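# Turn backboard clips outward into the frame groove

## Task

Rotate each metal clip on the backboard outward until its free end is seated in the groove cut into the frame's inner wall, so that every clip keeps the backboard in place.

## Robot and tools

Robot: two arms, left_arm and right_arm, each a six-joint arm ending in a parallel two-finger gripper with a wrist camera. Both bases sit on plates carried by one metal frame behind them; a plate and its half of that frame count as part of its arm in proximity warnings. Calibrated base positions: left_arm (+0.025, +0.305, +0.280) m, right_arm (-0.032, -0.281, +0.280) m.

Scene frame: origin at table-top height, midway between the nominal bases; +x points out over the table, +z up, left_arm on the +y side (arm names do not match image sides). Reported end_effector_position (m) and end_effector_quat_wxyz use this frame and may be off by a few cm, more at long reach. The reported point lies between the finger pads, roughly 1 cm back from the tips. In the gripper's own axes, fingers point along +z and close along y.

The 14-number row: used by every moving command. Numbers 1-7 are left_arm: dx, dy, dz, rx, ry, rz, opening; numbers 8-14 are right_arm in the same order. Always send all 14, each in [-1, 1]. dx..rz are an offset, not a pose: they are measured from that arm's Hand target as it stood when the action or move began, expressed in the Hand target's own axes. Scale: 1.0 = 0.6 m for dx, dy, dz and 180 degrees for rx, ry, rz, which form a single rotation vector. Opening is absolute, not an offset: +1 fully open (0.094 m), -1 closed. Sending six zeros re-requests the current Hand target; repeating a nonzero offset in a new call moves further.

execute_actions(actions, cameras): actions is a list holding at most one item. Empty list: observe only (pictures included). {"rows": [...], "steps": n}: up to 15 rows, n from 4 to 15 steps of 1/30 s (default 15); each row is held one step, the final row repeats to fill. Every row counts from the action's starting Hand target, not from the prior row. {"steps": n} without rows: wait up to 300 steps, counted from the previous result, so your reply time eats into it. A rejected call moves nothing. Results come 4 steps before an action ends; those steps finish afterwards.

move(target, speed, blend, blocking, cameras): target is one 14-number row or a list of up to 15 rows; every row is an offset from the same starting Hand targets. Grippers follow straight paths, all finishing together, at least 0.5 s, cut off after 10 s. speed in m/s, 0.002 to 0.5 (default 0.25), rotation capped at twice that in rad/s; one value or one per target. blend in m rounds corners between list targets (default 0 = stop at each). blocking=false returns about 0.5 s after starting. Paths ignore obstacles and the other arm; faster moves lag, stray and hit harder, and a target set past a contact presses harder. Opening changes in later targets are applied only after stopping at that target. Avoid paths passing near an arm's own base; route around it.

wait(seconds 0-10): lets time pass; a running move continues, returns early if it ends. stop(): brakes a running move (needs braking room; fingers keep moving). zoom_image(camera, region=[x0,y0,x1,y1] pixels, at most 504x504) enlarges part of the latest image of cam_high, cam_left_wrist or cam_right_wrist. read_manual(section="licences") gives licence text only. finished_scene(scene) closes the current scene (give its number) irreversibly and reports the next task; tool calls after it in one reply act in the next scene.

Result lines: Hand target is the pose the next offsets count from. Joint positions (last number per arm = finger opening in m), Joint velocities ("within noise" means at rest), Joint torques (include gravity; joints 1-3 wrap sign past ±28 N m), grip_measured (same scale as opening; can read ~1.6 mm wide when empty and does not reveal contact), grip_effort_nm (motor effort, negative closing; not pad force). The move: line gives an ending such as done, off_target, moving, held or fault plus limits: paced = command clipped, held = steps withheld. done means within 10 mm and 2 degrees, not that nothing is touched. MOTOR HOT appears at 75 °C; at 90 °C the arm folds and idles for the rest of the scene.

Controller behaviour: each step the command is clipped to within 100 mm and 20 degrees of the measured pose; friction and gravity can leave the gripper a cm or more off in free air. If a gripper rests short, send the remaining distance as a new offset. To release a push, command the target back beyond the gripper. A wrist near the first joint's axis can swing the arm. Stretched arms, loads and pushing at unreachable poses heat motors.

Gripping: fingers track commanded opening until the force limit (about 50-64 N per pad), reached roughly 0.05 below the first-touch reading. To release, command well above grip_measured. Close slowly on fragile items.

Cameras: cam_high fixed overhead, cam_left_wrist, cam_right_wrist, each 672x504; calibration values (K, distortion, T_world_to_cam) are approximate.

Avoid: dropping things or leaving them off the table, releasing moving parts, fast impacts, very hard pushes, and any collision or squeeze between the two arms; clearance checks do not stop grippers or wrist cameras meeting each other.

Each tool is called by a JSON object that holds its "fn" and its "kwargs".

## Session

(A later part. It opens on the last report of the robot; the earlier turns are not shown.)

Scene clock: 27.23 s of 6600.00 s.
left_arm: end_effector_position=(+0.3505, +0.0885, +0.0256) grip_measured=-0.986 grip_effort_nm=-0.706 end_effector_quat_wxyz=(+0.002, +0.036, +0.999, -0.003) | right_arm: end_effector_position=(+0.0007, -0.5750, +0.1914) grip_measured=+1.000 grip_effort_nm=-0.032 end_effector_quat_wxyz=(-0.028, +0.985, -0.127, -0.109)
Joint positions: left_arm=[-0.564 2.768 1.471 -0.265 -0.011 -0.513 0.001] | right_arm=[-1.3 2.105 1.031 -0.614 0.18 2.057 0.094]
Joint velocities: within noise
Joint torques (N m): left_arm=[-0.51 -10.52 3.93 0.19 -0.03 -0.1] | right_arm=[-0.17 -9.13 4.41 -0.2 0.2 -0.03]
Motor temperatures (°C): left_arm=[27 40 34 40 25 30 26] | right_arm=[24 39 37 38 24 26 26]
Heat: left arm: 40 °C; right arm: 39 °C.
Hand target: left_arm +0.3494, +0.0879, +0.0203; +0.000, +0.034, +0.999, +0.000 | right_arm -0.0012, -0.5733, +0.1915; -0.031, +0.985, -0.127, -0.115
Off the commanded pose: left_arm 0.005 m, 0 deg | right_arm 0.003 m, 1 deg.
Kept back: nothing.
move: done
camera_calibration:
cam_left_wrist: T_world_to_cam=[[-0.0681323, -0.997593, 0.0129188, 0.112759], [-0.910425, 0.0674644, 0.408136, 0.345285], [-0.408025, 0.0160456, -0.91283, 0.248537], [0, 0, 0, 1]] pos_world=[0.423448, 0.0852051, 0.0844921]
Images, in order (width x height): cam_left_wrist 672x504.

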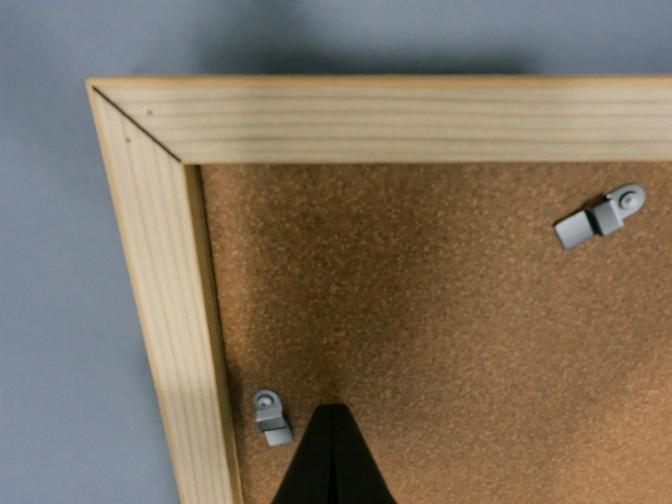

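{"fn": "move", "kwargs": {"target": [0.011, 0.003, 0, 0, 0, 0, -1, 0,0,0,0,0,0,1], "cameras": ["cam_left_wrist"], "speed": 0.08}}

{"fn": "zoom_image", "kwargs": {"camera": "cam_left_wrist", "region": [240, 340, 400, 460]}}

Scene clock: 28.20 s of 6600.00 s.
left_arm: end_effector_position=(+0.3479, +0.0902, +0.0242) grip_measured=-0.986 grip_effort_nm=-0.701 end_effector_quat_wxyz=(+0.001, +0.034, +0.999, -0.002) | right_arm: end_effector_position=(+0.0007, -0.5750, +0.1914) grip_measured=+1.000 grip_effort_nm=-0.037 end_effector_quat_wxyz=(-0.028, +0.985, -0.127, -0.109)
Joint positions: left_arm=[-0.564 2.768 1.46 -0.256 -0.011 -0.517 0.001] | right_arm=[-1.3 2.105 1.031 -0.614 0.18 2.057 0.094]
Joint velocities: within noise
Joint torques (N m): left_arm=[-0.87 -11.47 2.06 0.34 -0.03 -0.11] | right_arm=[-0.23 -9.05 4.26 -0.16 0.17 0.04]
Motor temperatures (°C): left_arm=[27 40 34 40 25 30 26] | right_arm=[24 39 37 38 24 26 26]
Heat: left arm: 40 °C; right arm: 39 °C.
Hand target: left_arm +0.3430, +0.0901, +0.0203; +0.000, +0.034, +0.999, +0.000 | right_arm -0.0012, -0.5733, +0.1915; -0.031, +0.985, -0.127, -0.115
Off the commanded pose: left_arm 0.006 m, 0 deg | right_arm 0.003 m, 1 deg.
Kept back: nothing.
move: done
camera_calibration:
cam_left_wrist: T_world_to_cam=[[-0.0639541, -0.997885, 0.0116094, 0.112897], [-0.909776, 0.0630804, 0.410278, 0.343475], [-0.410143, 0.0156771, -0.911886, 0.24696], [0, 0, 0, 1]] pos_world=[0.420994, 0.0871202, 0.0829681]
Images, in order (width x height): cam_left_wrist 672x504.

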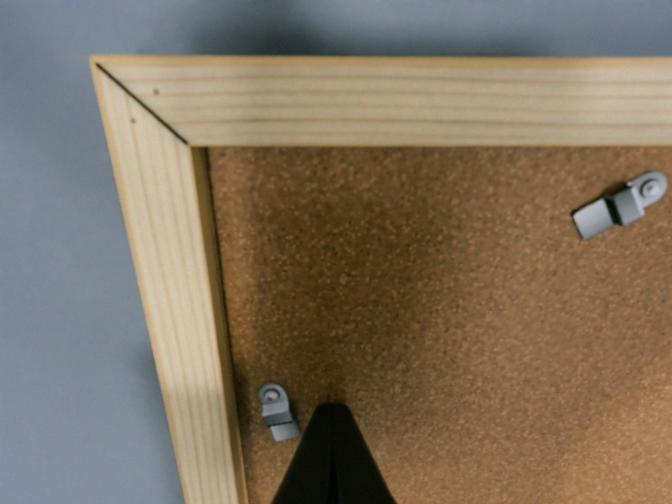

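Scaled by 3.150 from the camera's 672x504 image, which has a finer 960x720 frame.

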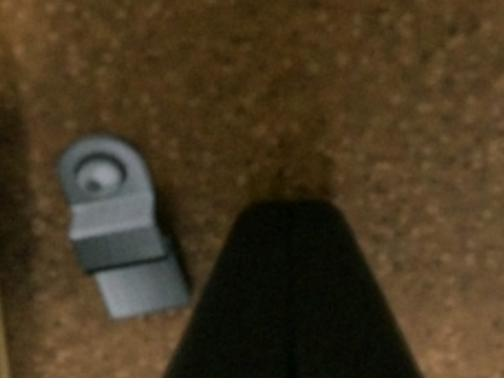

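{"fn": "move", "kwargs": {"target": [0.008, 0.010, -0.002, 0, 0, 0, -1, 0,0,0,0,0,0,1], "cameras": ["cam_left_wrist"], "speed": 0.08}}

{"fn": "zoom_image", "kwargs": {"camera": "cam_left_wrist", "region": [240, 340, 400, 460]}}

Scene clock: 29.20 s of 6600.00 s.
left_arm: end_effector_position=(+0.3454, +0.0919, +0.0227) grip_measured=-0.986 grip_effort_nm=-0.706 end_effector_quat_wxyz=(+0.006, +0.033, +0.999, -0.006) | right_arm: end_effector_position=(+0.0007, -0.5750, +0.1914) grip_measured=+1.000 grip_effort_nm=-0.037 end_effector_quat_wxyz=(-0.028, +0.985, -0.127, -0.109)
Joint positions: left_arm=[-0.564 2.762 1.429 -0.219 -0.011 -0.517 0.001] | right_arm=[-1.3 2.105 1.031 -0.614 0.18 2.057 0.094]
Joint velocities: within noise
Joint torques (N m): left_arm=[-0.27 -12.26 1.35 0.22 -0.04 -0.05] | right_arm=[-0.1 -9.01 4.34 -0.17 0.17 0]
Motor temperatures (°C): left_arm=[27 40 34 40 25 30 26] | right_arm=[24 39 37 38 24 26 26]
Heat: left arm: 40 °C; right arm: 39 °C.
Hand target: left_arm +0.3385, +0.0965, +0.0215; +0.000, +0.034, +0.999, +0.000 | right_arm -0.0012, -0.5733, +0.1915; -0.031, +0.985, -0.127, -0.115
Off the commanded pose: left_arm 0.008 m, 1 deg | right_arm 0.003 m, 1 deg.
Kept back: nothing.
move: done
camera_calibration:
cam_left_wrist: T_world_to_cam=[[-0.0639388, -0.997794, 0.0178662, 0.114249], [-0.914042, 0.0657388, 0.400256, 0.343147], [-0.400548, 0.00926149, -0.916229, 0.241861], [0, 0, 0, 1]] pos_world=[0.417833, 0.0891985, 0.0822115]
Images, in order (width x height): cam_left_wrist 672x504.

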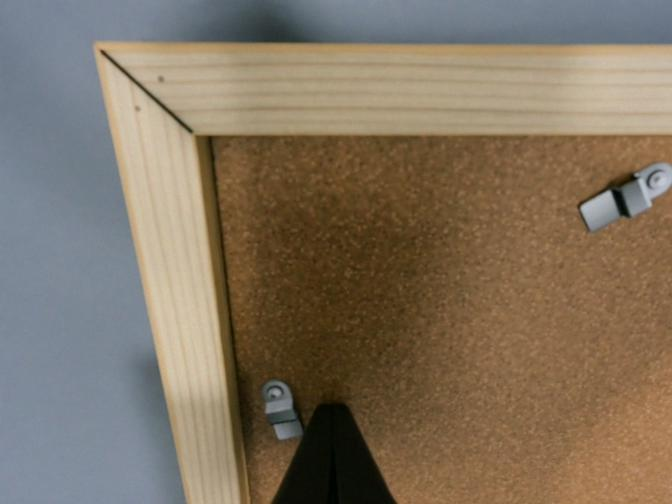

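Scaled by 3.150 from the camera's 672x504 image, which has a finer 960x720 frame.

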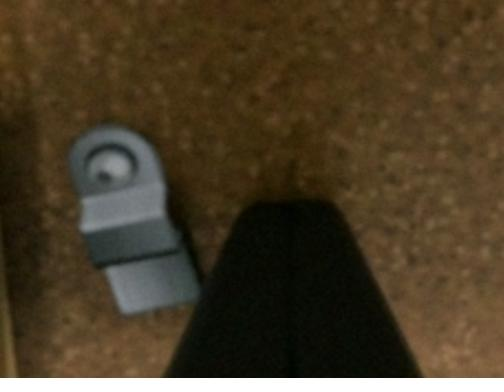

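{"fn": "move", "kwargs": {"target": [[0, 0, -0.025, 0, 0, 0, -1, 0,0,0,0,0,0,1],[-0.0015, -0.0108, -0.030, 0, 0, 0, -1, 0,0,0,0,0,0,1],[-0.0015, -0.0108, 0.0017, 0, 0, 0, -1, 0,0,0,0,0,0,1]], "cameras": ["cam_left_wrist"], "speed": 0.08}}

{"fn": "zoom_image", "kwargs": {"camera": "cam_left_wrist", "region": [240, 320, 400, 440]}}

Scene clock: 31.33 s of 6600.00 s.
left_arm: end_effector_position=(+0.3383, +0.0915, +0.0258) grip_measured=-0.986 grip_effort_nm=-0.701 end_effector_quat_wxyz=(-0.001, +0.036, +0.999, -0.001) | right_arm: end_effector_position=(+0.0007, -0.5750, +0.1914) grip_measured=+1.000 grip_effort_nm=-0.037 end_effector_quat_wxyz=(-0.028, +0.985, -0.127, -0.109)
Joint positions: left_arm=[-0.575 2.749 1.416 -0.237 -0.01 -0.524 0.001] | right_arm=[-1.3 2.105 1.031 -0.614 0.18 2.057 0.094]
Joint velocities: within noise
Joint torques (N m): left_arm=[-0.5 -10.3 3.81 0.26 -0.04 -0.11] | right_arm=[-0.1 -9.01 4.37 -0.17 0.18 0.02]
Motor temperatures (°C): left_arm=[27 41 34 40 25 30 26] | right_arm=[24 40 37 38 24 26 26]
Heat: left arm: 41 °C; right arm: 40 °C.
Hand target: left_arm +0.3389, +0.0899, +0.0205; +0.000, +0.034, +0.999, +0.000 | right_arm -0.0012, -0.5733, +0.1915; -0.031, +0.985, -0.127, -0.115
Off the commanded pose: left_arm 0.006 m, 0 deg | right_arm 0.003 m, 1 deg.
Kept back: nothing.
move: done
camera_calibration:
cam_left_wrist: T_world_to_cam=[[-0.0685454, -0.997604, 0.00936465, 0.115114], [-0.907594, 0.0662526, 0.414588, 0.332858], [-0.414215, 0.0199188, -0.909961, 0.245363], [0, 0, 0, 1]] pos_world=[0.411623, 0.0878978, 0.0841938]
Images, in order (width x height): cam_left_wrist 672x504.

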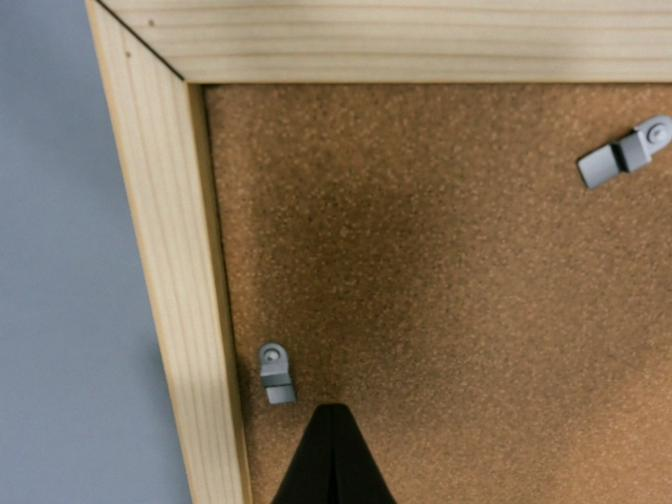

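Scaled by 3.150 from the camera's 672x504 image, which has a finer 960x720 frame.

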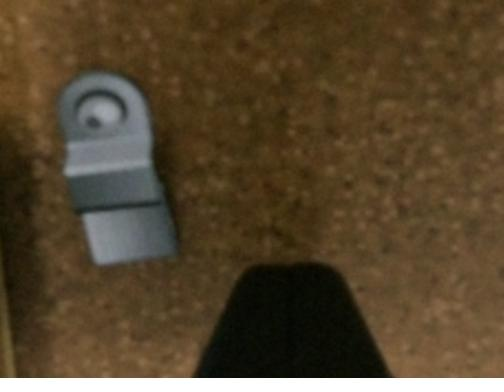

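{"fn": "move", "kwargs": {"target": [[-0.0127, 0.0276, 0.0015, 0, 0, -0.013, -1, 0,0,0,0,0,0,1]], "cameras": ["cam_left_wrist"], "speed": 0.06}}

{"fn": "zoom_image", "kwargs": {"camera": "cam_left_wrist", "region": [240, 340, 400, 460]}}

Scene clock: 32.40 s of 6600.00 s.
left_arm: end_effector_position=(+0.3470, +0.1052, +0.0254) grip_measured=-0.986 grip_effort_nm=-0.701 end_effector_quat_wxyz=(-0.001, +0.014, +1.000, -0.001) | right_arm: end_effector_position=(+0.0007, -0.5750, +0.1914) grip_measured=+1.000 grip_effort_nm=-0.032 end_effector_quat_wxyz=(-0.028, +0.985, -0.127, -0.109)
Joint positions: left_arm=[-0.532 2.75 1.416 -0.236 -0.01 -0.524 0.001] | right_arm=[-1.3 2.105 1.031 -0.614 0.18 2.057 0.094]
Joint velocities: within noise
Joint torques (N m): left_arm=[-0.13 -10.25 3.34 0.31 -0.04 -0.04] | right_arm=[-0.21 -9.11 4.51 -0.2 0.21 0]
Motor temperatures (°C): left_arm=[27 41 34 40 25 30 26] | right_arm=[24 40 37 38 24 26 26]
Heat: left arm: 41 °C; right arm: 40 °C.
Hand target: left_arm +0.3477, +0.1059, +0.0196; +0.000, +0.014, +1.000, +0.000 | right_arm -0.0012, -0.5733, +0.1915; -0.031, +0.985, -0.127, -0.115
Off the commanded pose: left_arm 0.006 m, 0 deg | right_arm 0.003 m, 1 deg.
Kept back: nothing.
move: done
camera_calibration:
cam_left_wrist: T_world_to_cam=[[-0.0258708, -0.999623, 0.0091721, 0.11476], [-0.90955, 0.0273447, 0.414693, 0.34481], [-0.414788, 0.00238594, -0.909915, 0.250432], [0, 0, 0, 1]] pos_world=[0.420467, 0.104691, 0.0838292]
Images, in order (width x height): cam_left_wrist 672x504.

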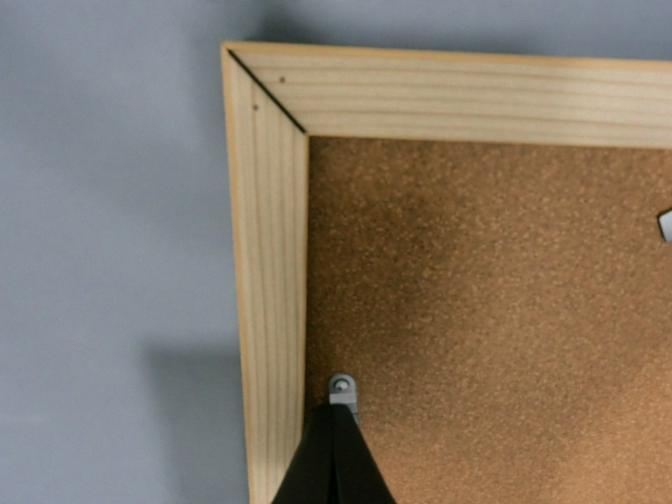

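Scaled by 3.150 from the camera's 672x504 image, which has a finer 960x720 frame.

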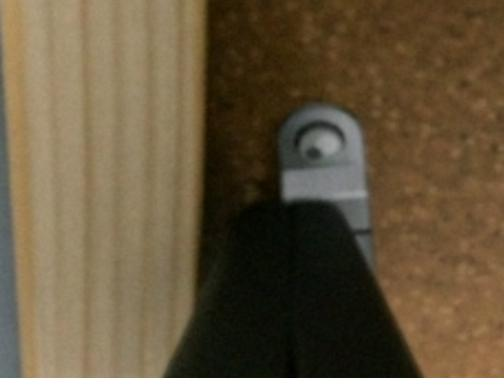

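{"fn": "move", "kwargs": {"target": [[0, 0, -0.0200, 0, 0, 0, -1, 0,0,0,0,0,0,1],[0.0127, -0.0276, -0.020, 0, 0, 0.013, -1, 0,0,0,0,0,0,1],[0.0127, -0.0276, 0.0015, 0, 0, 0.013, -1, 0,0,0,0,0,0,1]], "cameras": ["cam_left_wrist"], "speed": 0.08}}

{"fn": "zoom_image", "kwargs": {"camera": "cam_left_wrist", "region": [240, 320, 400, 440]}}

Scene clock: 33.57 s of 6600.00 s.
left_arm: end_effector_position=(+0.3371, +0.0903, +0.0236) grip_measured=-0.986 grip_effort_nm=-0.706 end_effector_quat_wxyz=(-0.002, +0.038, +0.999, +0.000) | right_arm: end_effector_position=(+0.0007, -0.5750, +0.1914) grip_measured=+1.000 grip_effort_nm=-0.032 end_effector_quat_wxyz=(-0.028, +0.985, -0.127, -0.109)
Joint positions: left_arm=[-0.58 2.757 1.422 -0.237 -0.011 -0.524 0.001] | right_arm=[-1.3 2.105 1.031 -0.614 0.18 2.057 0.094]
Joint velocities: within noise
Joint torques (N m): left_arm=[-0.09 -10.28 3.9 0.25 -0.02 -0.1] | right_arm=[-0.13 -9.07 4.31 -0.19 0.2 -0.03]
Motor temperatures (°C): left_arm=[27 41 34 40 25 30 26] | right_arm=[24 40 37 38 24 26 26]
Heat: left arm: 41 °C; right arm: 40 °C.
Hand target: left_arm +0.3396, +0.0896, +0.0186; +0.000, +0.034, +0.999, +0.000 | right_arm -0.0012, -0.5733, +0.1915; -0.031, +0.985, -0.127, -0.115
Off the commanded pose: left_arm 0.006 m, 1 deg | right_arm 0.003 m, 1 deg.
Kept back: nothing.
move: done
camera_calibration:
cam_left_wrist: T_world_to_cam=[[-0.0727483, -0.997319, 0.00792275, 0.115229], [-0.90663, 0.0694392, 0.416174, 0.332128], [-0.415609, 0.023093, -0.90925, 0.243065], [0, 0, 0, 1]] pos_world=[0.41052, 0.0862445, 0.0818705]
Images, in order (width x height): cam_left_wrist 672x504.

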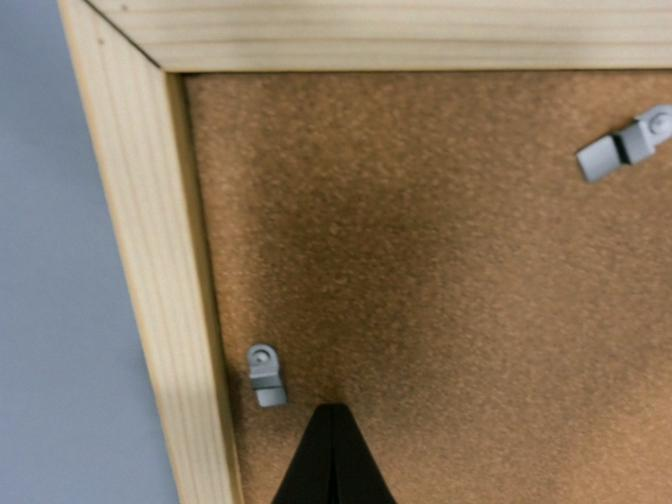

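Scaled by 3.150 from the camera's 672x504 image, which has a finer 960x720 frame.

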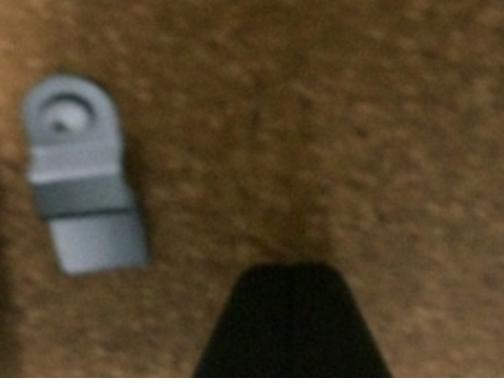

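{"fn": "move", "kwargs": {"target": [[-0.0137, 0.0276, -0.001, 0, 0, -0.013, -1, 0,0,0,0,0,0,1]], "cameras": ["cam_left_wrist"], "speed": 0.06}}

{"fn": "zoom_image", "kwargs": {"camera": "cam_left_wrist", "region": [240, 340, 400, 460]}}

Scene clock: 34.60 s of 6600.00 s.
left_arm: end_effector_position=(+0.3429, +0.0991, +0.0235) grip_measured=-0.986 grip_effort_nm=-0.701 end_effector_quat_wxyz=(-0.007, +0.020, +1.000, -0.008) | right_arm: end_effector_position=(+0.0007, -0.5750, +0.1914) grip_measured=+1.000 grip_effort_nm=-0.037 end_effector_quat_wxyz=(-0.028, +0.985, -0.127, -0.109)
Joint positions: left_arm=[-0.544 2.757 1.422 -0.236 0.007 -0.524 0.001] | right_arm=[-1.3 2.105 1.031 -0.614 0.18 2.057 0.094]
Joint velocities: within noise
Joint torques (N m): left_arm=[0.85 -10.67 3.43 0.27 -0.22 -0.04] | right_arm=[-0.12 -9.18 4.29 -0.2 0.2 0.02]
Motor temperatures (°C): left_arm=[27 41 34 40 25 30 26] | right_arm=[24 40 37 38 24 26 26]
Heat: left arm: 41 °C; right arm: 40 °C.
Hand target: left_arm +0.3489, +0.1055, +0.0192; +0.000, +0.014, +1.000, +0.000 | right_arm -0.0012, -0.5733, +0.1915; -0.031, +0.985, -0.127, -0.115
Off the commanded pose: left_arm 0.010 m, 1 deg | right_arm 0.003 m, 1 deg.
Kept back: nothing.
move: done
camera_calibration:
cam_left_wrist: T_world_to_cam=[[-0.0363485, -0.999068, 0.023284, 0.111761], [-0.904508, 0.0427969, 0.424304, 0.338598], [-0.424905, -0.00563769, -0.90522, 0.251095], [0, 0, 0, 1]] pos_world=[0.417019, 0.0985816, 0.0810251]
Images, in order (width x height): cam_left_wrist 672x504.

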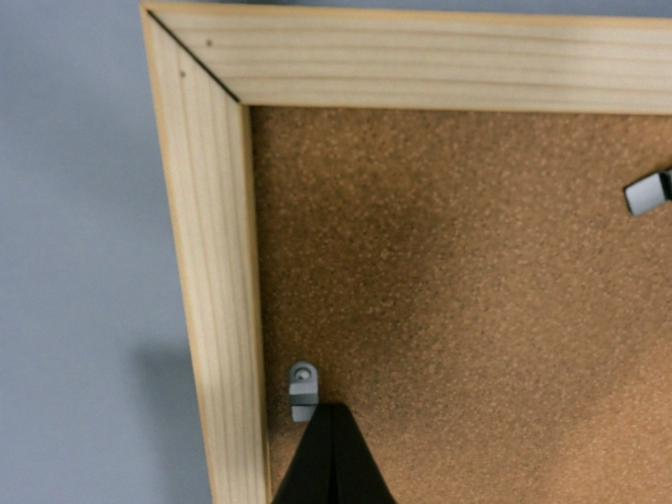

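Scaled by 3.150 from the camera's 672x504 image, which has a finer 960x720 frame.

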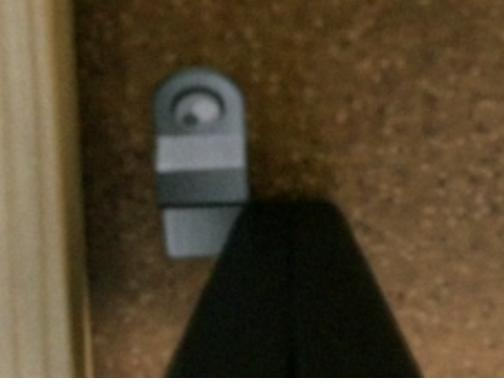

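{"fn": "move", "kwargs": {"target": [[0, 0.007, 0, 0, 0, 0, -1, 0,0,0,0,0,0,1]], "cameras": ["cam_left_wrist"], "speed": 0.06}}

{"fn": "zoom_image", "kwargs": {"camera": "cam_left_wrist", "region": [240, 340, 400, 460]}}

Scene clock: 35.53 s of 6600.00 s.
left_arm: end_effector_position=(+0.3431, +0.0993, +0.0235) grip_measured=-0.986 grip_effort_nm=-0.706 end_effector_quat_wxyz=(-0.010, +0.018, +1.000, -0.013) | right_arm: end_effector_position=(+0.0007, -0.5750, +0.1914) grip_measured=+1.000 grip_effort_nm=-0.042 end_effector_quat_wxyz=(-0.028, +0.985, -0.127, -0.109)
Joint positions: left_arm=[-0.537 2.757 1.422 -0.236 0.018 -0.521 0.001] | right_arm=[-1.3 2.105 1.031 -0.614 0.18 2.057 0.094]
Joint velocities: within noise
Joint torques (N m): left_arm=[1.1 -11.03 2.62 0.32 -0.34 0.02] | right_arm=[-0.03 -8.96 4.37 -0.15 0.17 -0.01]
Motor temperatures (°C): left_arm=[27 41 34 40 25 30 26] | right_arm=[24 40 37 38 24 26 26]
Heat: left arm: 41 °C; right arm: 40 °C.
Hand target: left_arm +0.3490, +0.1097, +0.0192; +0.000, +0.014, +1.000, +0.000 | right_arm -0.0012, -0.5733, +0.1915; -0.031, +0.985, -0.127, -0.115
Off the commanded pose: left_arm 0.013 m, 2 deg | right_arm 0.003 m, 1 deg.
Kept back: nothing.
move: off_target (left_arm)
camera_calibration:
cam_left_wrist: T_world_to_cam=[[-0.0330931, -0.998913, 0.0328423, 0.1107], [-0.902132, 0.0439985, 0.429211, 0.3377], [-0.430189, -0.0154242, -0.902607, 0.25392], [0, 0, 0, 1]] pos_world=[0.417547, 0.0996376, 0.0806098]
Images, in order (width x height): cam_left_wrist 672x504.

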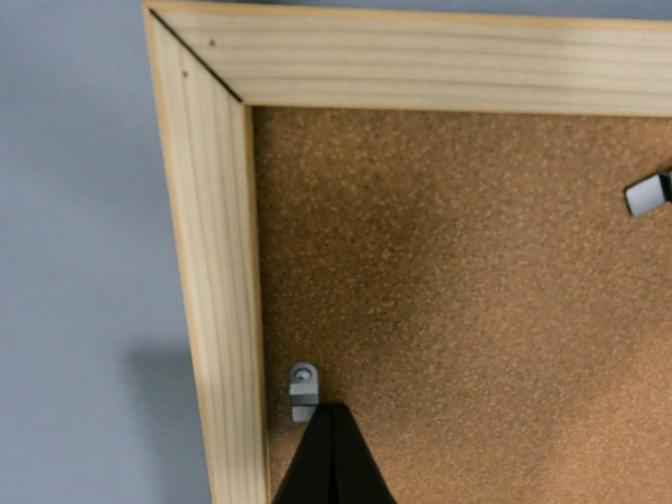

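Scaled by 3.150 from the camera's 672x504 image, which has a finer 960x720 frame.

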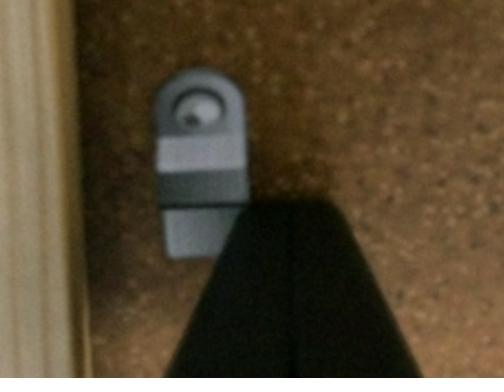

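{"fn": "move", "kwargs": {"target": [[0.002, 0.012, 0, 0, 0, 0, -1, 0,0,0,0,0,0,1]], "cameras": ["cam_left_wrist"], "speed": 0.04}}

{"fn": "zoom_image", "kwargs": {"camera": "cam_left_wrist", "region": [240, 340, 400, 460]}}

Scene clock: 36.57 s of 6600.00 s.
left_arm: end_effector_position=(+0.3444, +0.1017, +0.0231) grip_measured=-0.986 grip_effort_nm=-0.706 end_effector_quat_wxyz=(-0.011, +0.019, +1.000, -0.019) | right_arm: end_effector_position=(+0.0007, -0.5750, +0.1914) grip_measured=+1.000 grip_effort_nm=-0.032 end_effector_quat_wxyz=(-0.028, +0.985, -0.127, -0.109)
Joint positions: left_arm=[-0.525 2.757 1.416 -0.227 0.029 -0.507 0.001] | right_arm=[-1.3 2.105 1.031 -0.614 0.18 2.057 0.094]
Joint velocities: within noise
Joint torques (N m): left_arm=[1.32 -11.62 1.33 0.36 -0.45 0.03] | right_arm=[-0.09 -9.02 4.34 -0.2 0.2 -0.02]
Motor temperatures (°C): left_arm=[27 42 34 40 25 30 26] | right_arm=[24 40 37 37 24 26 26]
Heat: left arm: 42 °C; right arm: 40 °C.
Hand target: left_arm +0.3482, +0.1169, +0.0194; +0.000, +0.014, +1.000, +0.000 | right_arm -0.0012, -0.5733, +0.1915; -0.031, +0.985, -0.127, -0.115
Off the commanded pose: left_arm 0.016 m, 3 deg | right_arm 0.003 m, 1 deg.
Kept back: nothing.
move: off_target (left_arm)
camera_calibration:
cam_left_wrist: T_world_to_cam=[[-0.0348398, -0.998393, 0.0446933, 0.113348], [-0.901226, 0.0507148, 0.430373, 0.337909], [-0.431948, -0.0252847, -0.901544, 0.255764], [0, 0, 0, 1]] pos_world=[0.418958, 0.102496, 0.08009]
Images, in order (width x height): cam_left_wrist 672x504.

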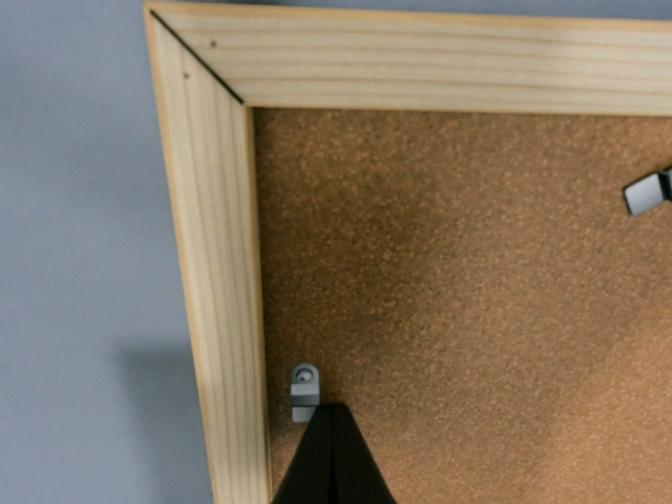

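Scaled by 3.150 from the camera's 672x504 image, which has a finer 960x720 frame.

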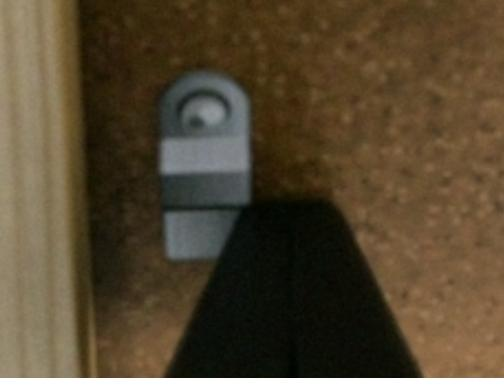

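{"fn": "move", "kwargs": {"target": [[0, -0.030, 0, 0, 0, 0, -1, 0,0,0,0,0,0,1],[0, -0.030, -0.0593, 0, 0, 0.0128, -1, 0,0,0,0,0,0,1],[0, 0.0073, -0.0593, 0, 0, 0.0128, 0.064, 0,0,0,0,0,0,1]], "speed": 0.1}}

{"fn": "zoom_image", "kwargs": {"camera": "cam_high", "region": [300, 250, 430, 380]}}

Scene clock: 39.23 s of 6600.00 s.
left_arm: end_effector_position=(+0.3410, +0.1250, +0.0466) grip_measured=+0.061 grip_effort_nm=0.154 end_effector_quat_wxyz=(-0.014, +0.029, +0.999, +0.004) | right_arm: end_effector_position=(+0.0007, -0.5750, +0.1914) grip_measured=+1.000 grip_effort_nm=-0.027 end_effector_quat_wxyz=(-0.028, +0.985, -0.127, -0.109)
Joint positions: left_arm=[-0.494 2.664 1.334 -0.267 -0.007 -0.456 0.05] | right_arm=[-1.3 2.105 1.031 -0.614 0.18 2.057 0.094]
Joint velocities: within noise
Joint torques (N m): left_arm=[-0.39 -14.06 2.04 0.25 -0.07 0.02] | right_arm=[-0.08 -8.96 4.33 -0.19 0.2 -0.02]
Motor temperatures (°C): left_arm=[27 42 33 40 25 30 26] | right_arm=[24 40 37 37 24 26 26]
Heat: left arm: 42 °C; right arm: 40 °C.
Hand target: left_arm +0.3483, +0.1213, +0.0549; +0.000, +0.034, +0.999, +0.000 | right_arm -0.0012, -0.5733, +0.1915; -0.031, +0.985, -0.127, -0.115
Off the commanded pose: left_arm 0.012 m, 2 deg | right_arm 0.003 m, 1 deg.
Kept back: nothing.
move: off_target (left_arm); target 3's new opening was sent with left_arm's hand 0.012 m and 2 deg from that target
camera_calibration:
cam_left_wrist: T_world_to_cam=[[-0.0550297, -0.998485, 0.000105075, 0.144485], [-0.897469, 0.0495085, 0.43829, 0.322002], [-0.437631, 0.0240247, -0.898834, 0.271645], [0, 0, 0, 1]] pos_world=[0.415818, 0.121798, 0.103018]

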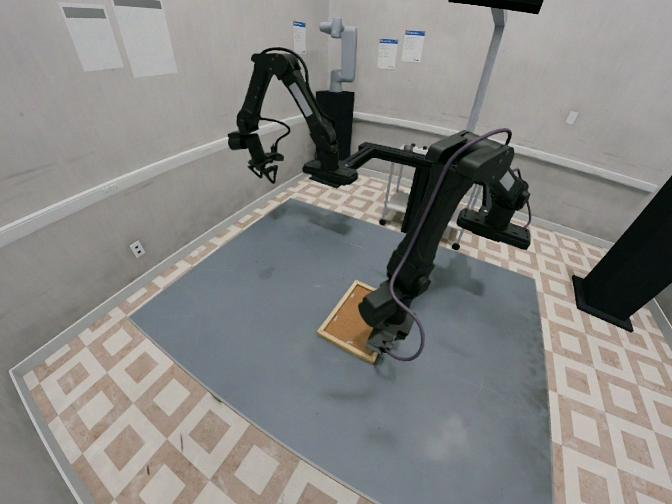

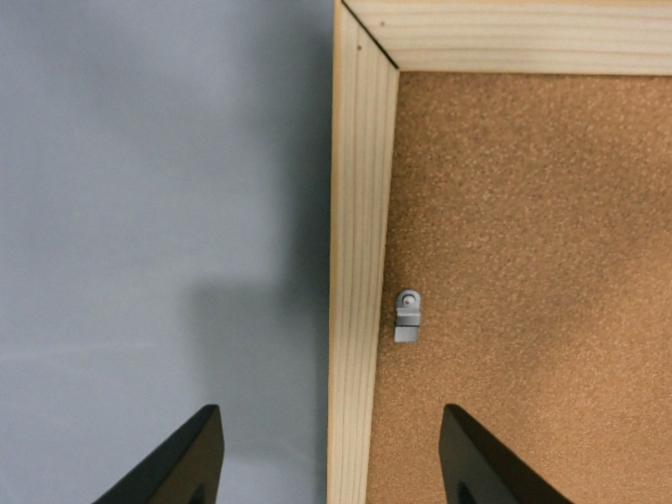

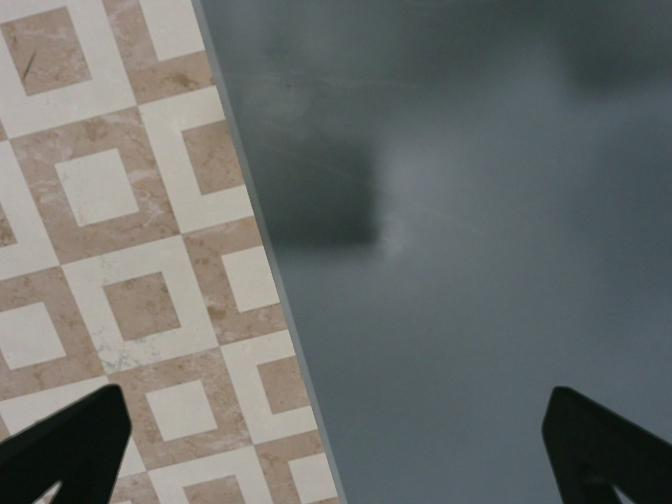

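Scaled by 3.877 from the camera's 672x504 image, which has a finer 960x720 frame.

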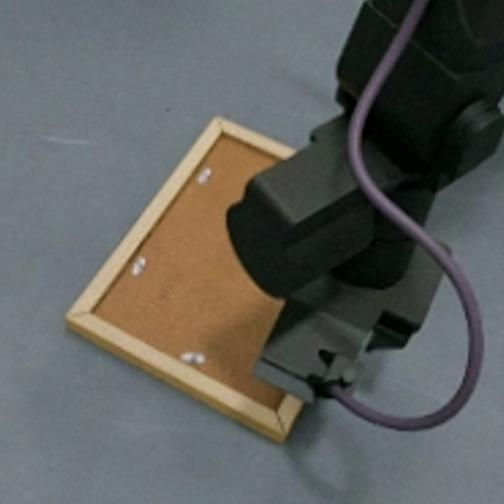

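{"fn": "move", "kwargs": {"target": [[-0.0022, -0.0028, 0.059, 0, 0, 0, 0.064, 0,0,0,0,0,0,1]], "speed": 0.08, "cameras": ["cam_left_wrist"]}}

{"fn": "zoom_image", "kwargs": {"camera": "cam_left_wrist", "region": [300, 300, 500, 450]}}

Scene clock: 40.80 s of 6600.00 s.
left_arm: end_effector_position=(+0.3454, +0.1222, +0.0233) grip_measured=+0.061 grip_effort_nm=0.159 end_effector_quat_wxyz=(-0.007, +0.029, +1.000, +0.000) | right_arm: end_effector_position=(+0.0007, -0.5750, +0.1914) grip_measured=+1.000 grip_effort_nm=-0.032 end_effector_quat_wxyz=(-0.028, +0.985, -0.127, -0.109)
Joint positions: left_arm=[-0.494 2.744 1.38 -0.216 -0.007 -0.456 0.05] | right_arm=[-1.3 2.105 1.031 -0.614 0.18 2.057 0.094]
Joint velocities: within noise
Joint torques (N m): left_arm=[-0.49 -10.37 3.66 0.3 -0.07 0.01] | right_arm=[-0.24 -9.1 4.23 -0.16 0.19 -0.01]
Motor temperatures (°C): left_arm=[27 42 33 40 25 30 26] | right_arm=[24 40 37 37 24 26 26]
Heat: left arm: 42 °C; right arm: 40 °C.
Hand target: left_arm +0.3494, +0.1196, +0.0195; +0.000, +0.034, +0.999, +0.000 | right_arm -0.0012, -0.5733, +0.1915; -0.031, +0.985, -0.127, -0.115
Off the commanded pose: left_arm 0.006 m, 1 deg | right_arm 0.003 m, 1 deg.
Kept back: nothing.
move: done
camera_calibration:
cam_left_wrist: T_world_to_cam=[[-0.054862, -0.998465, 0.00754243, 0.14164], [-0.903787, 0.052868, 0.424705, 0.338407], [-0.424452, 0.0164834, -0.9053, 0.249274], [0, 0, 0, 1]] pos_world=[0.419423, 0.119423, 0.0808762]
Images, in order (width x height): cam_left_wrist 672x504.

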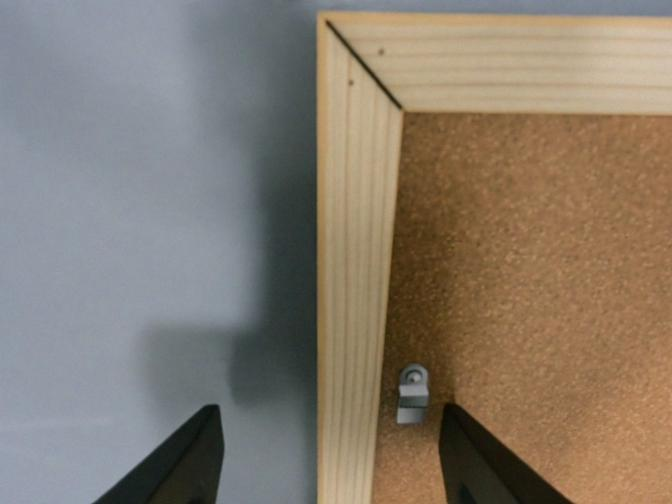

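Scaled by 2.520 from the camera's 672x504 image, which has a finer 960x720 frame.

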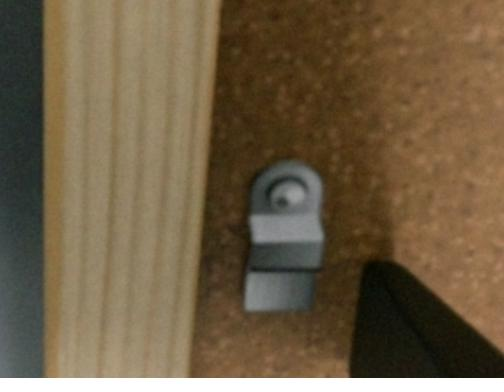

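{"fn": "move", "kwargs": {"target": [[-0.004, -0.012, -0.004, 0, 0, 0, 0.064, 0,0,0,0,0,0,1]], "speed": 0.08, "cameras": ["cam_left_wrist"]}}

Scene clock: 41.87 s of 6600.00 s.
left_arm: end_effector_position=(+0.3529, +0.1122, +0.0260) grip_measured=+0.061 grip_effort_nm=0.159 end_effector_quat_wxyz=(+0.004, +0.035, +0.999, -0.006) | right_arm: end_effector_position=(+0.0007, -0.5750, +0.1914) grip_measured=+1.000 grip_effort_nm=-0.042 end_effector_quat_wxyz=(-0.028, +0.985, -0.127, -0.109)
Joint positions: left_arm=[-0.507 2.744 1.404 -0.216 -0.007 -0.457 0.05] | right_arm=[-1.3 2.105 1.031 -0.614 0.18 2.057 0.094]
Joint velocities: within noise
Joint torques (N m): left_arm=[-0.54 -10.44 3.79 0.13 -0.07 -0.11] | right_arm=[-0.2 -9.03 4.38 -0.16 0.2 -0.01]
Motor temperatures (°C): left_arm=[27 42 33 39 25 30 26] | right_arm=[24 40 37 37 24 26 26]
Heat: left arm: 42 °C; right arm: 40 °C.
Hand target: left_arm +0.3512, +0.1122, +0.0219; +0.000, +0.034, +0.999, +0.000 | right_arm -0.0012, -0.5733, +0.1915; -0.031, +0.985, -0.127, -0.115
Off the commanded pose: left_arm 0.004 m, 1 deg | right_arm 0.003 m, 1 deg.
Kept back: nothing.
move: done
camera_calibration:
cam_left_wrist: T_world_to_cam=[[-0.0669947, -0.997585, 0.0183199, 0.135929], [-0.911765, 0.0686676, 0.404932, 0.34607], [-0.405212, 0.0104248, -0.914163, 0.249194], [0, 0, 0, 1]] pos_world=[0.425617, 0.10924, 0.0851787]
Images, in order (width x height): cam_left_wrist 672x504.

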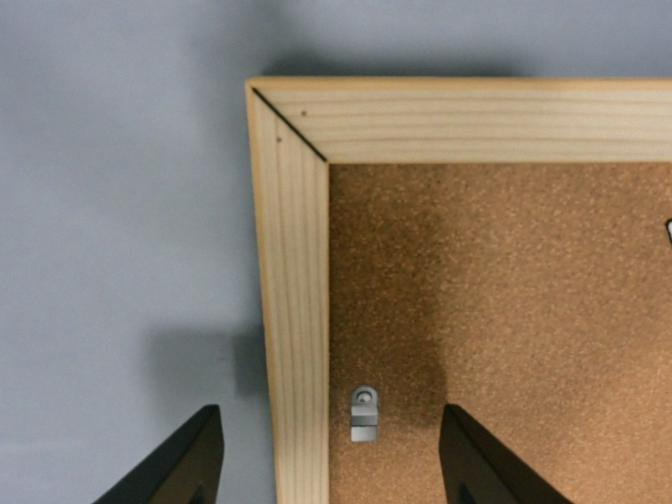

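{"fn": "move", "kwargs": {"target": [[0.009, 0.004, 0.004, 0, 0, 0, 0.064, 0,0,0,0,0,0,1]], "speed": 0.08, "cameras": ["cam_left_wrist"]}}

Scene clock: 42.80 s of 6600.00 s.
left_arm: end_effector_position=(+0.3531, +0.1120, +0.0260) grip_measured=+0.061 grip_effort_nm=0.154 end_effector_quat_wxyz=(+0.004, +0.035, +0.999, -0.006) | right_arm: end_effector_position=(+0.0007, -0.5750, +0.1914) grip_measured=+1.000 grip_effort_nm=-0.032 end_effector_quat_wxyz=(-0.028, +0.985, -0.127, -0.109)
Joint positions: left_arm=[-0.507 2.744 1.404 -0.215 -0.007 -0.458 0.05] | right_arm=[-1.3 2.105 1.031 -0.614 0.18 2.057 0.094]
Joint velocities: within noise
Joint torques (N m): left_arm=[-0.61 -10.62 1.83 0.33 -0.07 -0.1] | right_arm=[-0.18 -9.01 4.37 -0.17 0.19 0]
Motor temperatures (°C): left_arm=[27 42 33 39 25 30 26] | right_arm=[24 40 37 37 24 26 26]
Heat: left arm: 42 °C; right arm: 40 °C.
Hand target: left_arm +0.3461, +0.1149, +0.0195; +0.000, +0.034, +0.999, +0.000 | right_arm -0.0012, -0.5733, +0.1915; -0.031, +0.985, -0.127, -0.115
Off the commanded pose: left_arm 0.010 m, 1 deg | right_arm 0.003 m, 1 deg.
Kept back: nothing.
move: done
camera_calibration:
cam_left_wrist: T_world_to_cam=[[-0.0662366, -0.997626, 0.0188349, 0.135527], [-0.912214, 0.0681931, 0.403999, 0.346539], [-0.404324, 0.009578, -0.914566, 0.24909], [0, 0, 0, 1]] pos_world=[0.425807, 0.109187, 0.085255]
Images, in order (width x height): cam_left_wrist 672x504.

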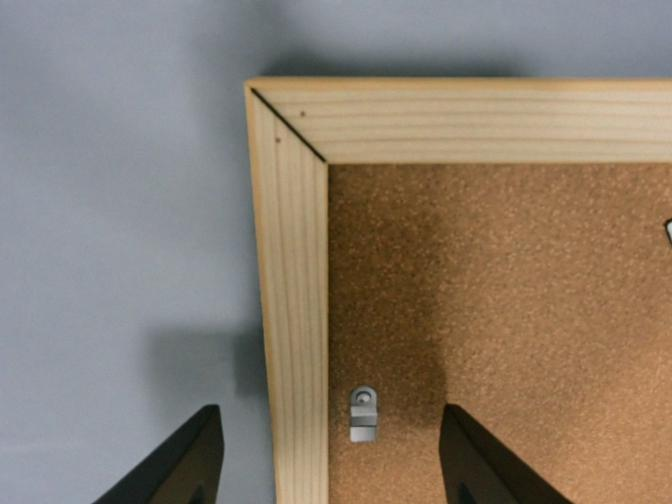

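{"fn": "move", "kwargs": {"target": [[0, 0, -0.035, 0, 0, 0, 0.064, 0,0,0,0,0,0,1],[-0.004, 0, -0.0008, 0, 0, 0, 0.064, 0,0,0,0,0,0,1]], "speed": 0.1, "cameras": ["cam_left_wrist"]}}

Scene clock: 44.07 s of 6600.00 s.
left_arm: end_effector_position=(+0.3465, +0.1158, +0.0256) grip_measured=+0.061 grip_effort_nm=0.159 end_effector_quat_wxyz=(-0.004, +0.034, +0.999, -0.002) | right_arm: end_effector_position=(+0.0007, -0.5750, +0.1914) grip_measured=+1.000 grip_effort_nm=-0.037 end_effector_quat_wxyz=(-0.028, +0.985, -0.127, -0.109)
Joint positions: left_arm=[-0.507 2.74 1.388 -0.221 -0.007 -0.459 0.05] | right_arm=[-1.3 2.105 1.031 -0.614 0.18 2.057 0.094]
Joint velocities: within noise
Joint torques (N m): left_arm=[-0.39 -9.99 3.7 0.29 -0.07 -0.08] | right_arm=[-0.01 -9.1 4.38 -0.18 0.19 -0.02]
Motor temperatures (°C): left_arm=[27 42 33 39 25 30 26] | right_arm=[24 40 37 37 24 26 26]
Heat: left arm: 42 °C; right arm: 40 °C.
Hand target: left_arm +0.3485, +0.1147, +0.0200; +0.000, +0.034, +0.999, +0.000 | right_arm -0.0012, -0.5733, +0.1915; -0.031, +0.985, -0.127, -0.115
Off the commanded pose: left_arm 0.006 m, 0 deg | right_arm 0.003 m, 1 deg.
Kept back: nothing.
move: done
camera_calibration:
cam_left_wrist: T_world_to_cam=[[-0.0654847, -0.997795, 0.0108531, 0.138875], [-0.905874, 0.0640061, 0.418683, 0.33838], [-0.418454, 0.0175858, -0.908068, 0.24978], [0, 0, 0, 1]] pos_world=[0.420145, 0.112518, 0.083636]
Images, in order (width x height): cam_left_wrist 672x504.

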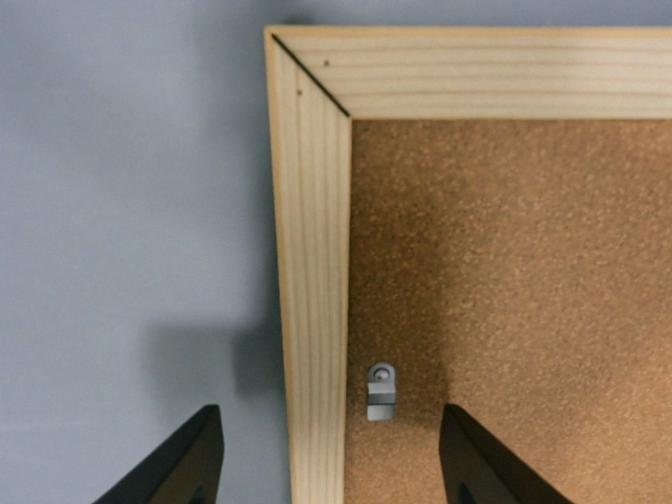

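{"fn": "move", "kwargs": {"target": [[0, 0, -0.025, 0, 0, 0, 0.064, 0,0,0,0,0,0,1],[-0.004, 0, 0.0015, 0, 0, 0, 0.064, 0,0,0,0,0,0,1]], "speed": 0.1, "cameras": ["cam_left_wrist"]}}

Scene clock: 45.03 s of 6600.00 s.
left_arm: end_effector_position=(+0.3490, +0.1144, +0.0243) grip_measured=+0.061 grip_effort_nm=0.159 end_effector_quat_wxyz=(-0.002, +0.034, +0.999, -0.003) | right_arm: end_effector_position=(+0.0007, -0.5750, +0.1914) grip_measured=+1.000 grip_effort_nm=-0.037 end_effector_quat_wxyz=(-0.028, +0.985, -0.127, -0.109)
Joint positions: left_arm=[-0.507 2.748 1.4 -0.221 -0.007 -0.459 0.05] | right_arm=[-1.3 2.105 1.031 -0.614 0.18 2.057 0.094]
Joint velocities: within noise
Joint torques (N m): left_arm=[-0.17 -10.13 3.85 0.24 -0.07 -0.05] | right_arm=[-0.05 -9.1 4.18 -0.23 0.19 0]
Motor temperatures (°C): left_arm=[27 42 33 39 25 30 26] | right_arm=[24 40 37 37 24 26 26]
Heat: left arm: 42 °C; right arm: 40 °C.
Hand target: left_arm +0.3509, +0.1146, +0.0191; +0.000, +0.034, +0.999, +0.000 | right_arm -0.0012, -0.5733, +0.1915; -0.031, +0.985, -0.127, -0.115
Off the commanded pose: left_arm 0.006 m, 0 deg | right_arm 0.003 m, 1 deg.
Kept back: nothing.
move: done
camera_calibration:
cam_left_wrist: T_world_to_cam=[[-0.0654705, -0.997771, 0.0128928, 0.13752], [-0.907527, 0.0649108, 0.414948, 0.341836], [-0.41486, 0.0154664, -0.909754, 0.24874], [0, 0, 0, 1]] pos_world=[0.422421, 0.111178, 0.0826745]
Images, in order (width x height): cam_left_wrist 672x504.

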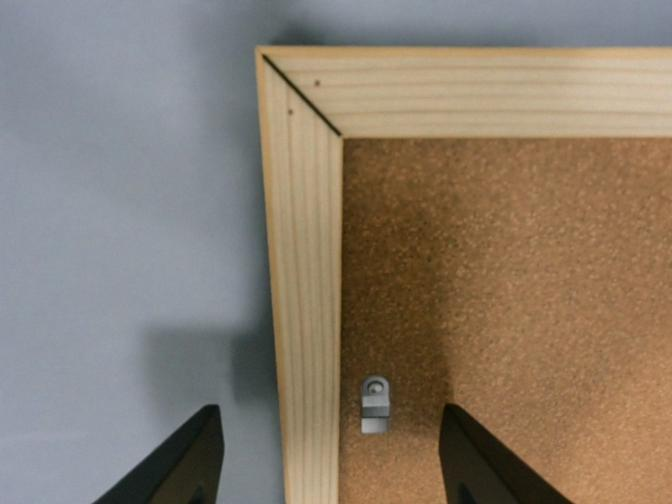

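{"fn": "move", "kwargs": {"target": [[0, 0, 0, 0, 0, 0, -0.4, 0,0,0,0,0,0,1]], "speed": 0.1, "cameras": ["cam_left_wrist"]}}

Scene clock: 45.97 s of 6600.00 s.
left_arm: end_effector_position=(+0.3490, +0.1144, +0.0243) grip_measured=-0.397 grip_effort_nm=-0.115 end_effector_quat_wxyz=(-0.002, +0.034, +0.999, -0.003) | right_arm: end_effector_position=(+0.0007, -0.5750, +0.1914) grip_measured=+1.000 grip_effort_nm=-0.037 end_effector_quat_wxyz=(-0.028, +0.985, -0.127, -0.109)
Joint positions: left_arm=[-0.507 2.748 1.4 -0.221 -0.007 -0.459 0.028] | right_arm=[-1.3 2.105 1.031 -0.614 0.18 2.057 0.094]
Joint velocities: within noise
Joint torques (N m): left_arm=[-0.17 -10.13 3.85 0.24 -0.07 -0.05] | right_arm=[-0.09 -9.2 4.22 -0.21 0.18 -0.03]
Motor temperatures (°C): left_arm=[27 42 33 39 25 30 26] | right_arm=[24 40 37 37 24 26 26]
Heat: left arm: 42 °C; right arm: 40 °C.
Hand target: left_arm +0.3509, +0.1146, +0.0191; +0.000, +0.034, +0.999, +0.000 | right_arm -0.0012, -0.5733, +0.1915; -0.031, +0.985, -0.127, -0.115
Off the commanded pose: left_arm 0.006 m, 0 deg | right_arm 0.003 m, 1 deg.
Kept back: nothing.
move: done
camera_calibration:
cam_left_wrist: T_world_to_cam=[[-0.0654705, -0.997771, 0.0128928, 0.13752], [-0.907527, 0.0649108, 0.414948, 0.341836], [-0.41486, 0.0154664, -0.909754, 0.24874], [0, 0, 0, 1]] pos_world=[0.422421, 0.111178, 0.0826745]
Images, in order (width x height): cam_left_wrist 672x504.

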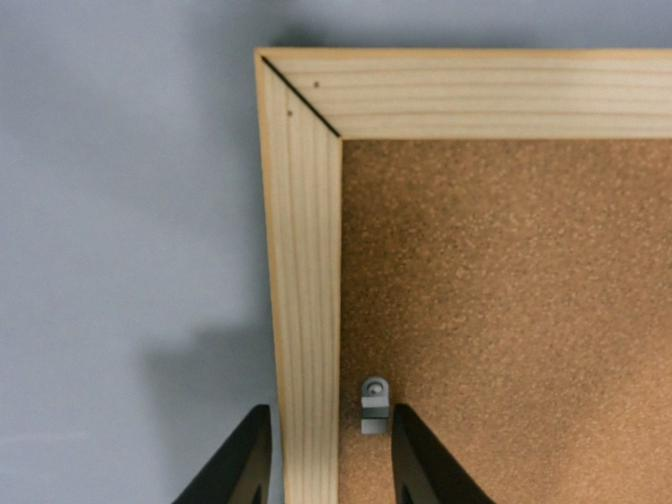

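{"fn": "move", "kwargs": {"target": [[0, 0, 0, 0, 0, 0, -0.55, 0,0,0,0,0,0,1]], "speed": 0.1, "cameras": ["cam_left_wrist"]}}

{"fn": "zoom_image", "kwargs": {"camera": "cam_left_wrist", "region": [260, 340, 440, 460]}}

Scene clock: 46.90 s of 6600.00 s.
left_arm: end_effector_position=(+0.3491, +0.1146, +0.0243) grip_measured=-0.547 grip_effort_nm=-0.159 end_effector_quat_wxyz=(-0.002, +0.034, +0.999, -0.002) | right_arm: end_effector_position=(+0.0007, -0.5750, +0.1914) grip_measured=+1.000 grip_effort_nm=-0.037 end_effector_quat_wxyz=(-0.028, +0.985, -0.127, -0.109)
Joint positions: left_arm=[-0.507 2.748 1.4 -0.221 -0.008 -0.459 0.021] | right_arm=[-1.3 2.105 1.031 -0.614 0.18 2.057 0.094]
Joint velocities: within noise
Joint torques (N m): left_arm=[-0.17 -10.13 3.85 0.24 -0.06 -0.05] | right_arm=[-0.06 -8.99 4.42 -0.17 0.2 -0.03]
Motor temperatures (°C): left_arm=[27 42 33 39 25 30 26] | right_arm=[24 40 37 37 24 26 26]
Heat: left arm: 42 °C; right arm: 40 °C.
Hand target: left_arm +0.3509, +0.1146, +0.0191; +0.000, +0.034, +0.999, +0.000 | right_arm -0.0012, -0.5733, +0.1915; -0.031, +0.985, -0.127, -0.115
Off the commanded pose: left_arm 0.006 m, 0 deg | right_arm 0.003 m, 1 deg.
Kept back: nothing.
move: done
camera_calibration:
cam_left_wrist: T_world_to_cam=[[-0.0654818, -0.997789, 0.0113569, 0.137849], [-0.907708, 0.0642896, 0.414648, 0.34201], [-0.414461, 0.0168432, -0.909911, 0.248463], [0, 0, 0, 1]] pos_world=[0.42245, 0.111372, 0.0827004]
Images, in order (width x height): cam_left_wrist 672x504.

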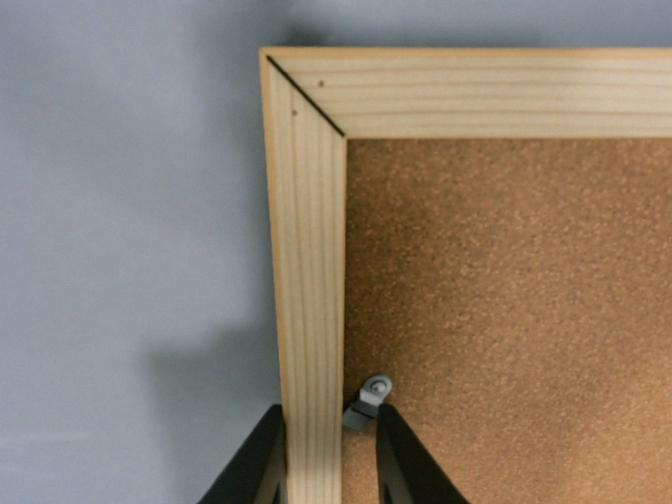

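Scaled by 2.800 from the camera's 672x504 image, which has a finer 960x720 frame.

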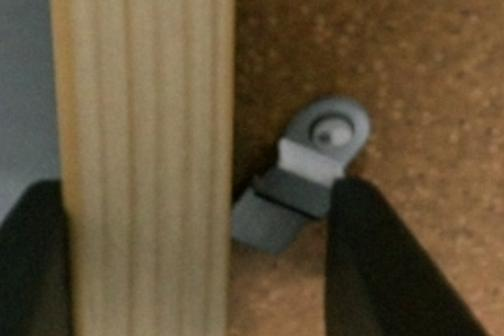

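Works well. Closing further.

{"fn": "move", "kwargs": {"target": [[0, 0, 0, 0, 0, 0, -0.68, 0,0,0,0,0,0,1]], "speed": 0.1, "cameras": ["cam_left_wrist"]}}

{"fn": "zoom_image", "kwargs": {"camera": "cam_left_wrist", "region": [260, 340, 440, 460]}}

Scene clock: 47.83 s of 6600.00 s.
left_arm: end_effector_position=(+0.3490, +0.1157, +0.0240) grip_measured=-0.677 grip_effort_nm=-0.110 end_effector_quat_wxyz=(-0.001, +0.034, +0.999, +0.000) | right_arm: end_effector_position=(+0.0007, -0.5750, +0.1914) grip_measured=+1.000 grip_effort_nm=-0.042 end_effector_quat_wxyz=(-0.028, +0.985, -0.127, -0.109)
Joint positions: left_arm=[-0.507 2.748 1.4 -0.222 -0.013 -0.459 0.015] | right_arm=[-1.3 2.105 1.031 -0.614 0.18 2.057 0.094]
Joint velocities: within noise
Joint torques (N m): left_arm=[-0.18 -10.15 3.85 0.25 -0.01 -0.05] | right_arm=[-0.12 -9.2 4.25 -0.2 0.19 0]
Motor temperatures (°C): left_arm=[27 42 33 39 25 30 26] | right_arm=[24 41 37 37 24 26 26]
Heat: left arm: 42 °C; right arm: 41 °C.
Hand target: left_arm +0.3509, +0.1147, +0.0190; +0.000, +0.034, +0.999, +0.000 | right_arm -0.0012, -0.5733, +0.1915; -0.031, +0.985, -0.127, -0.115
Off the commanded pose: left_arm 0.005 m, 0 deg | right_arm 0.003 m, 1 deg.
Kept back: nothing.
move: done
camera_calibration:
cam_left_wrist: T_world_to_cam=[[-0.0651379, -0.997853, 0.00674732, 0.1389], [-0.90792, 0.0620702, 0.414521, 0.342347], [-0.41405, 0.020875, -0.910015, 0.247569], [0, 0, 0, 1]] pos_world=[0.422378, 0.112184, 0.0824439]
Images, in order (width x height): cam_left_wrist 672x504.

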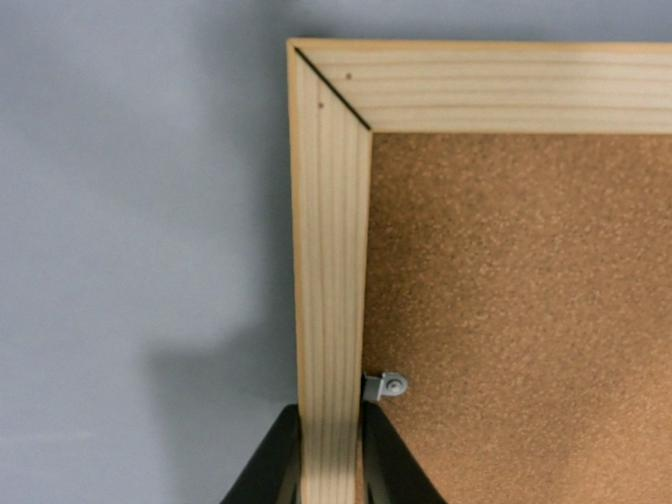

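Scaled by 2.800 from the camera's 672x504 image, which has a finer 960x720 frame.

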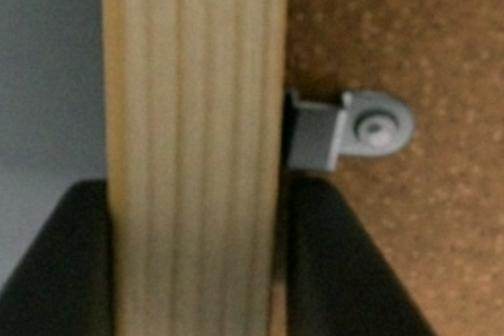

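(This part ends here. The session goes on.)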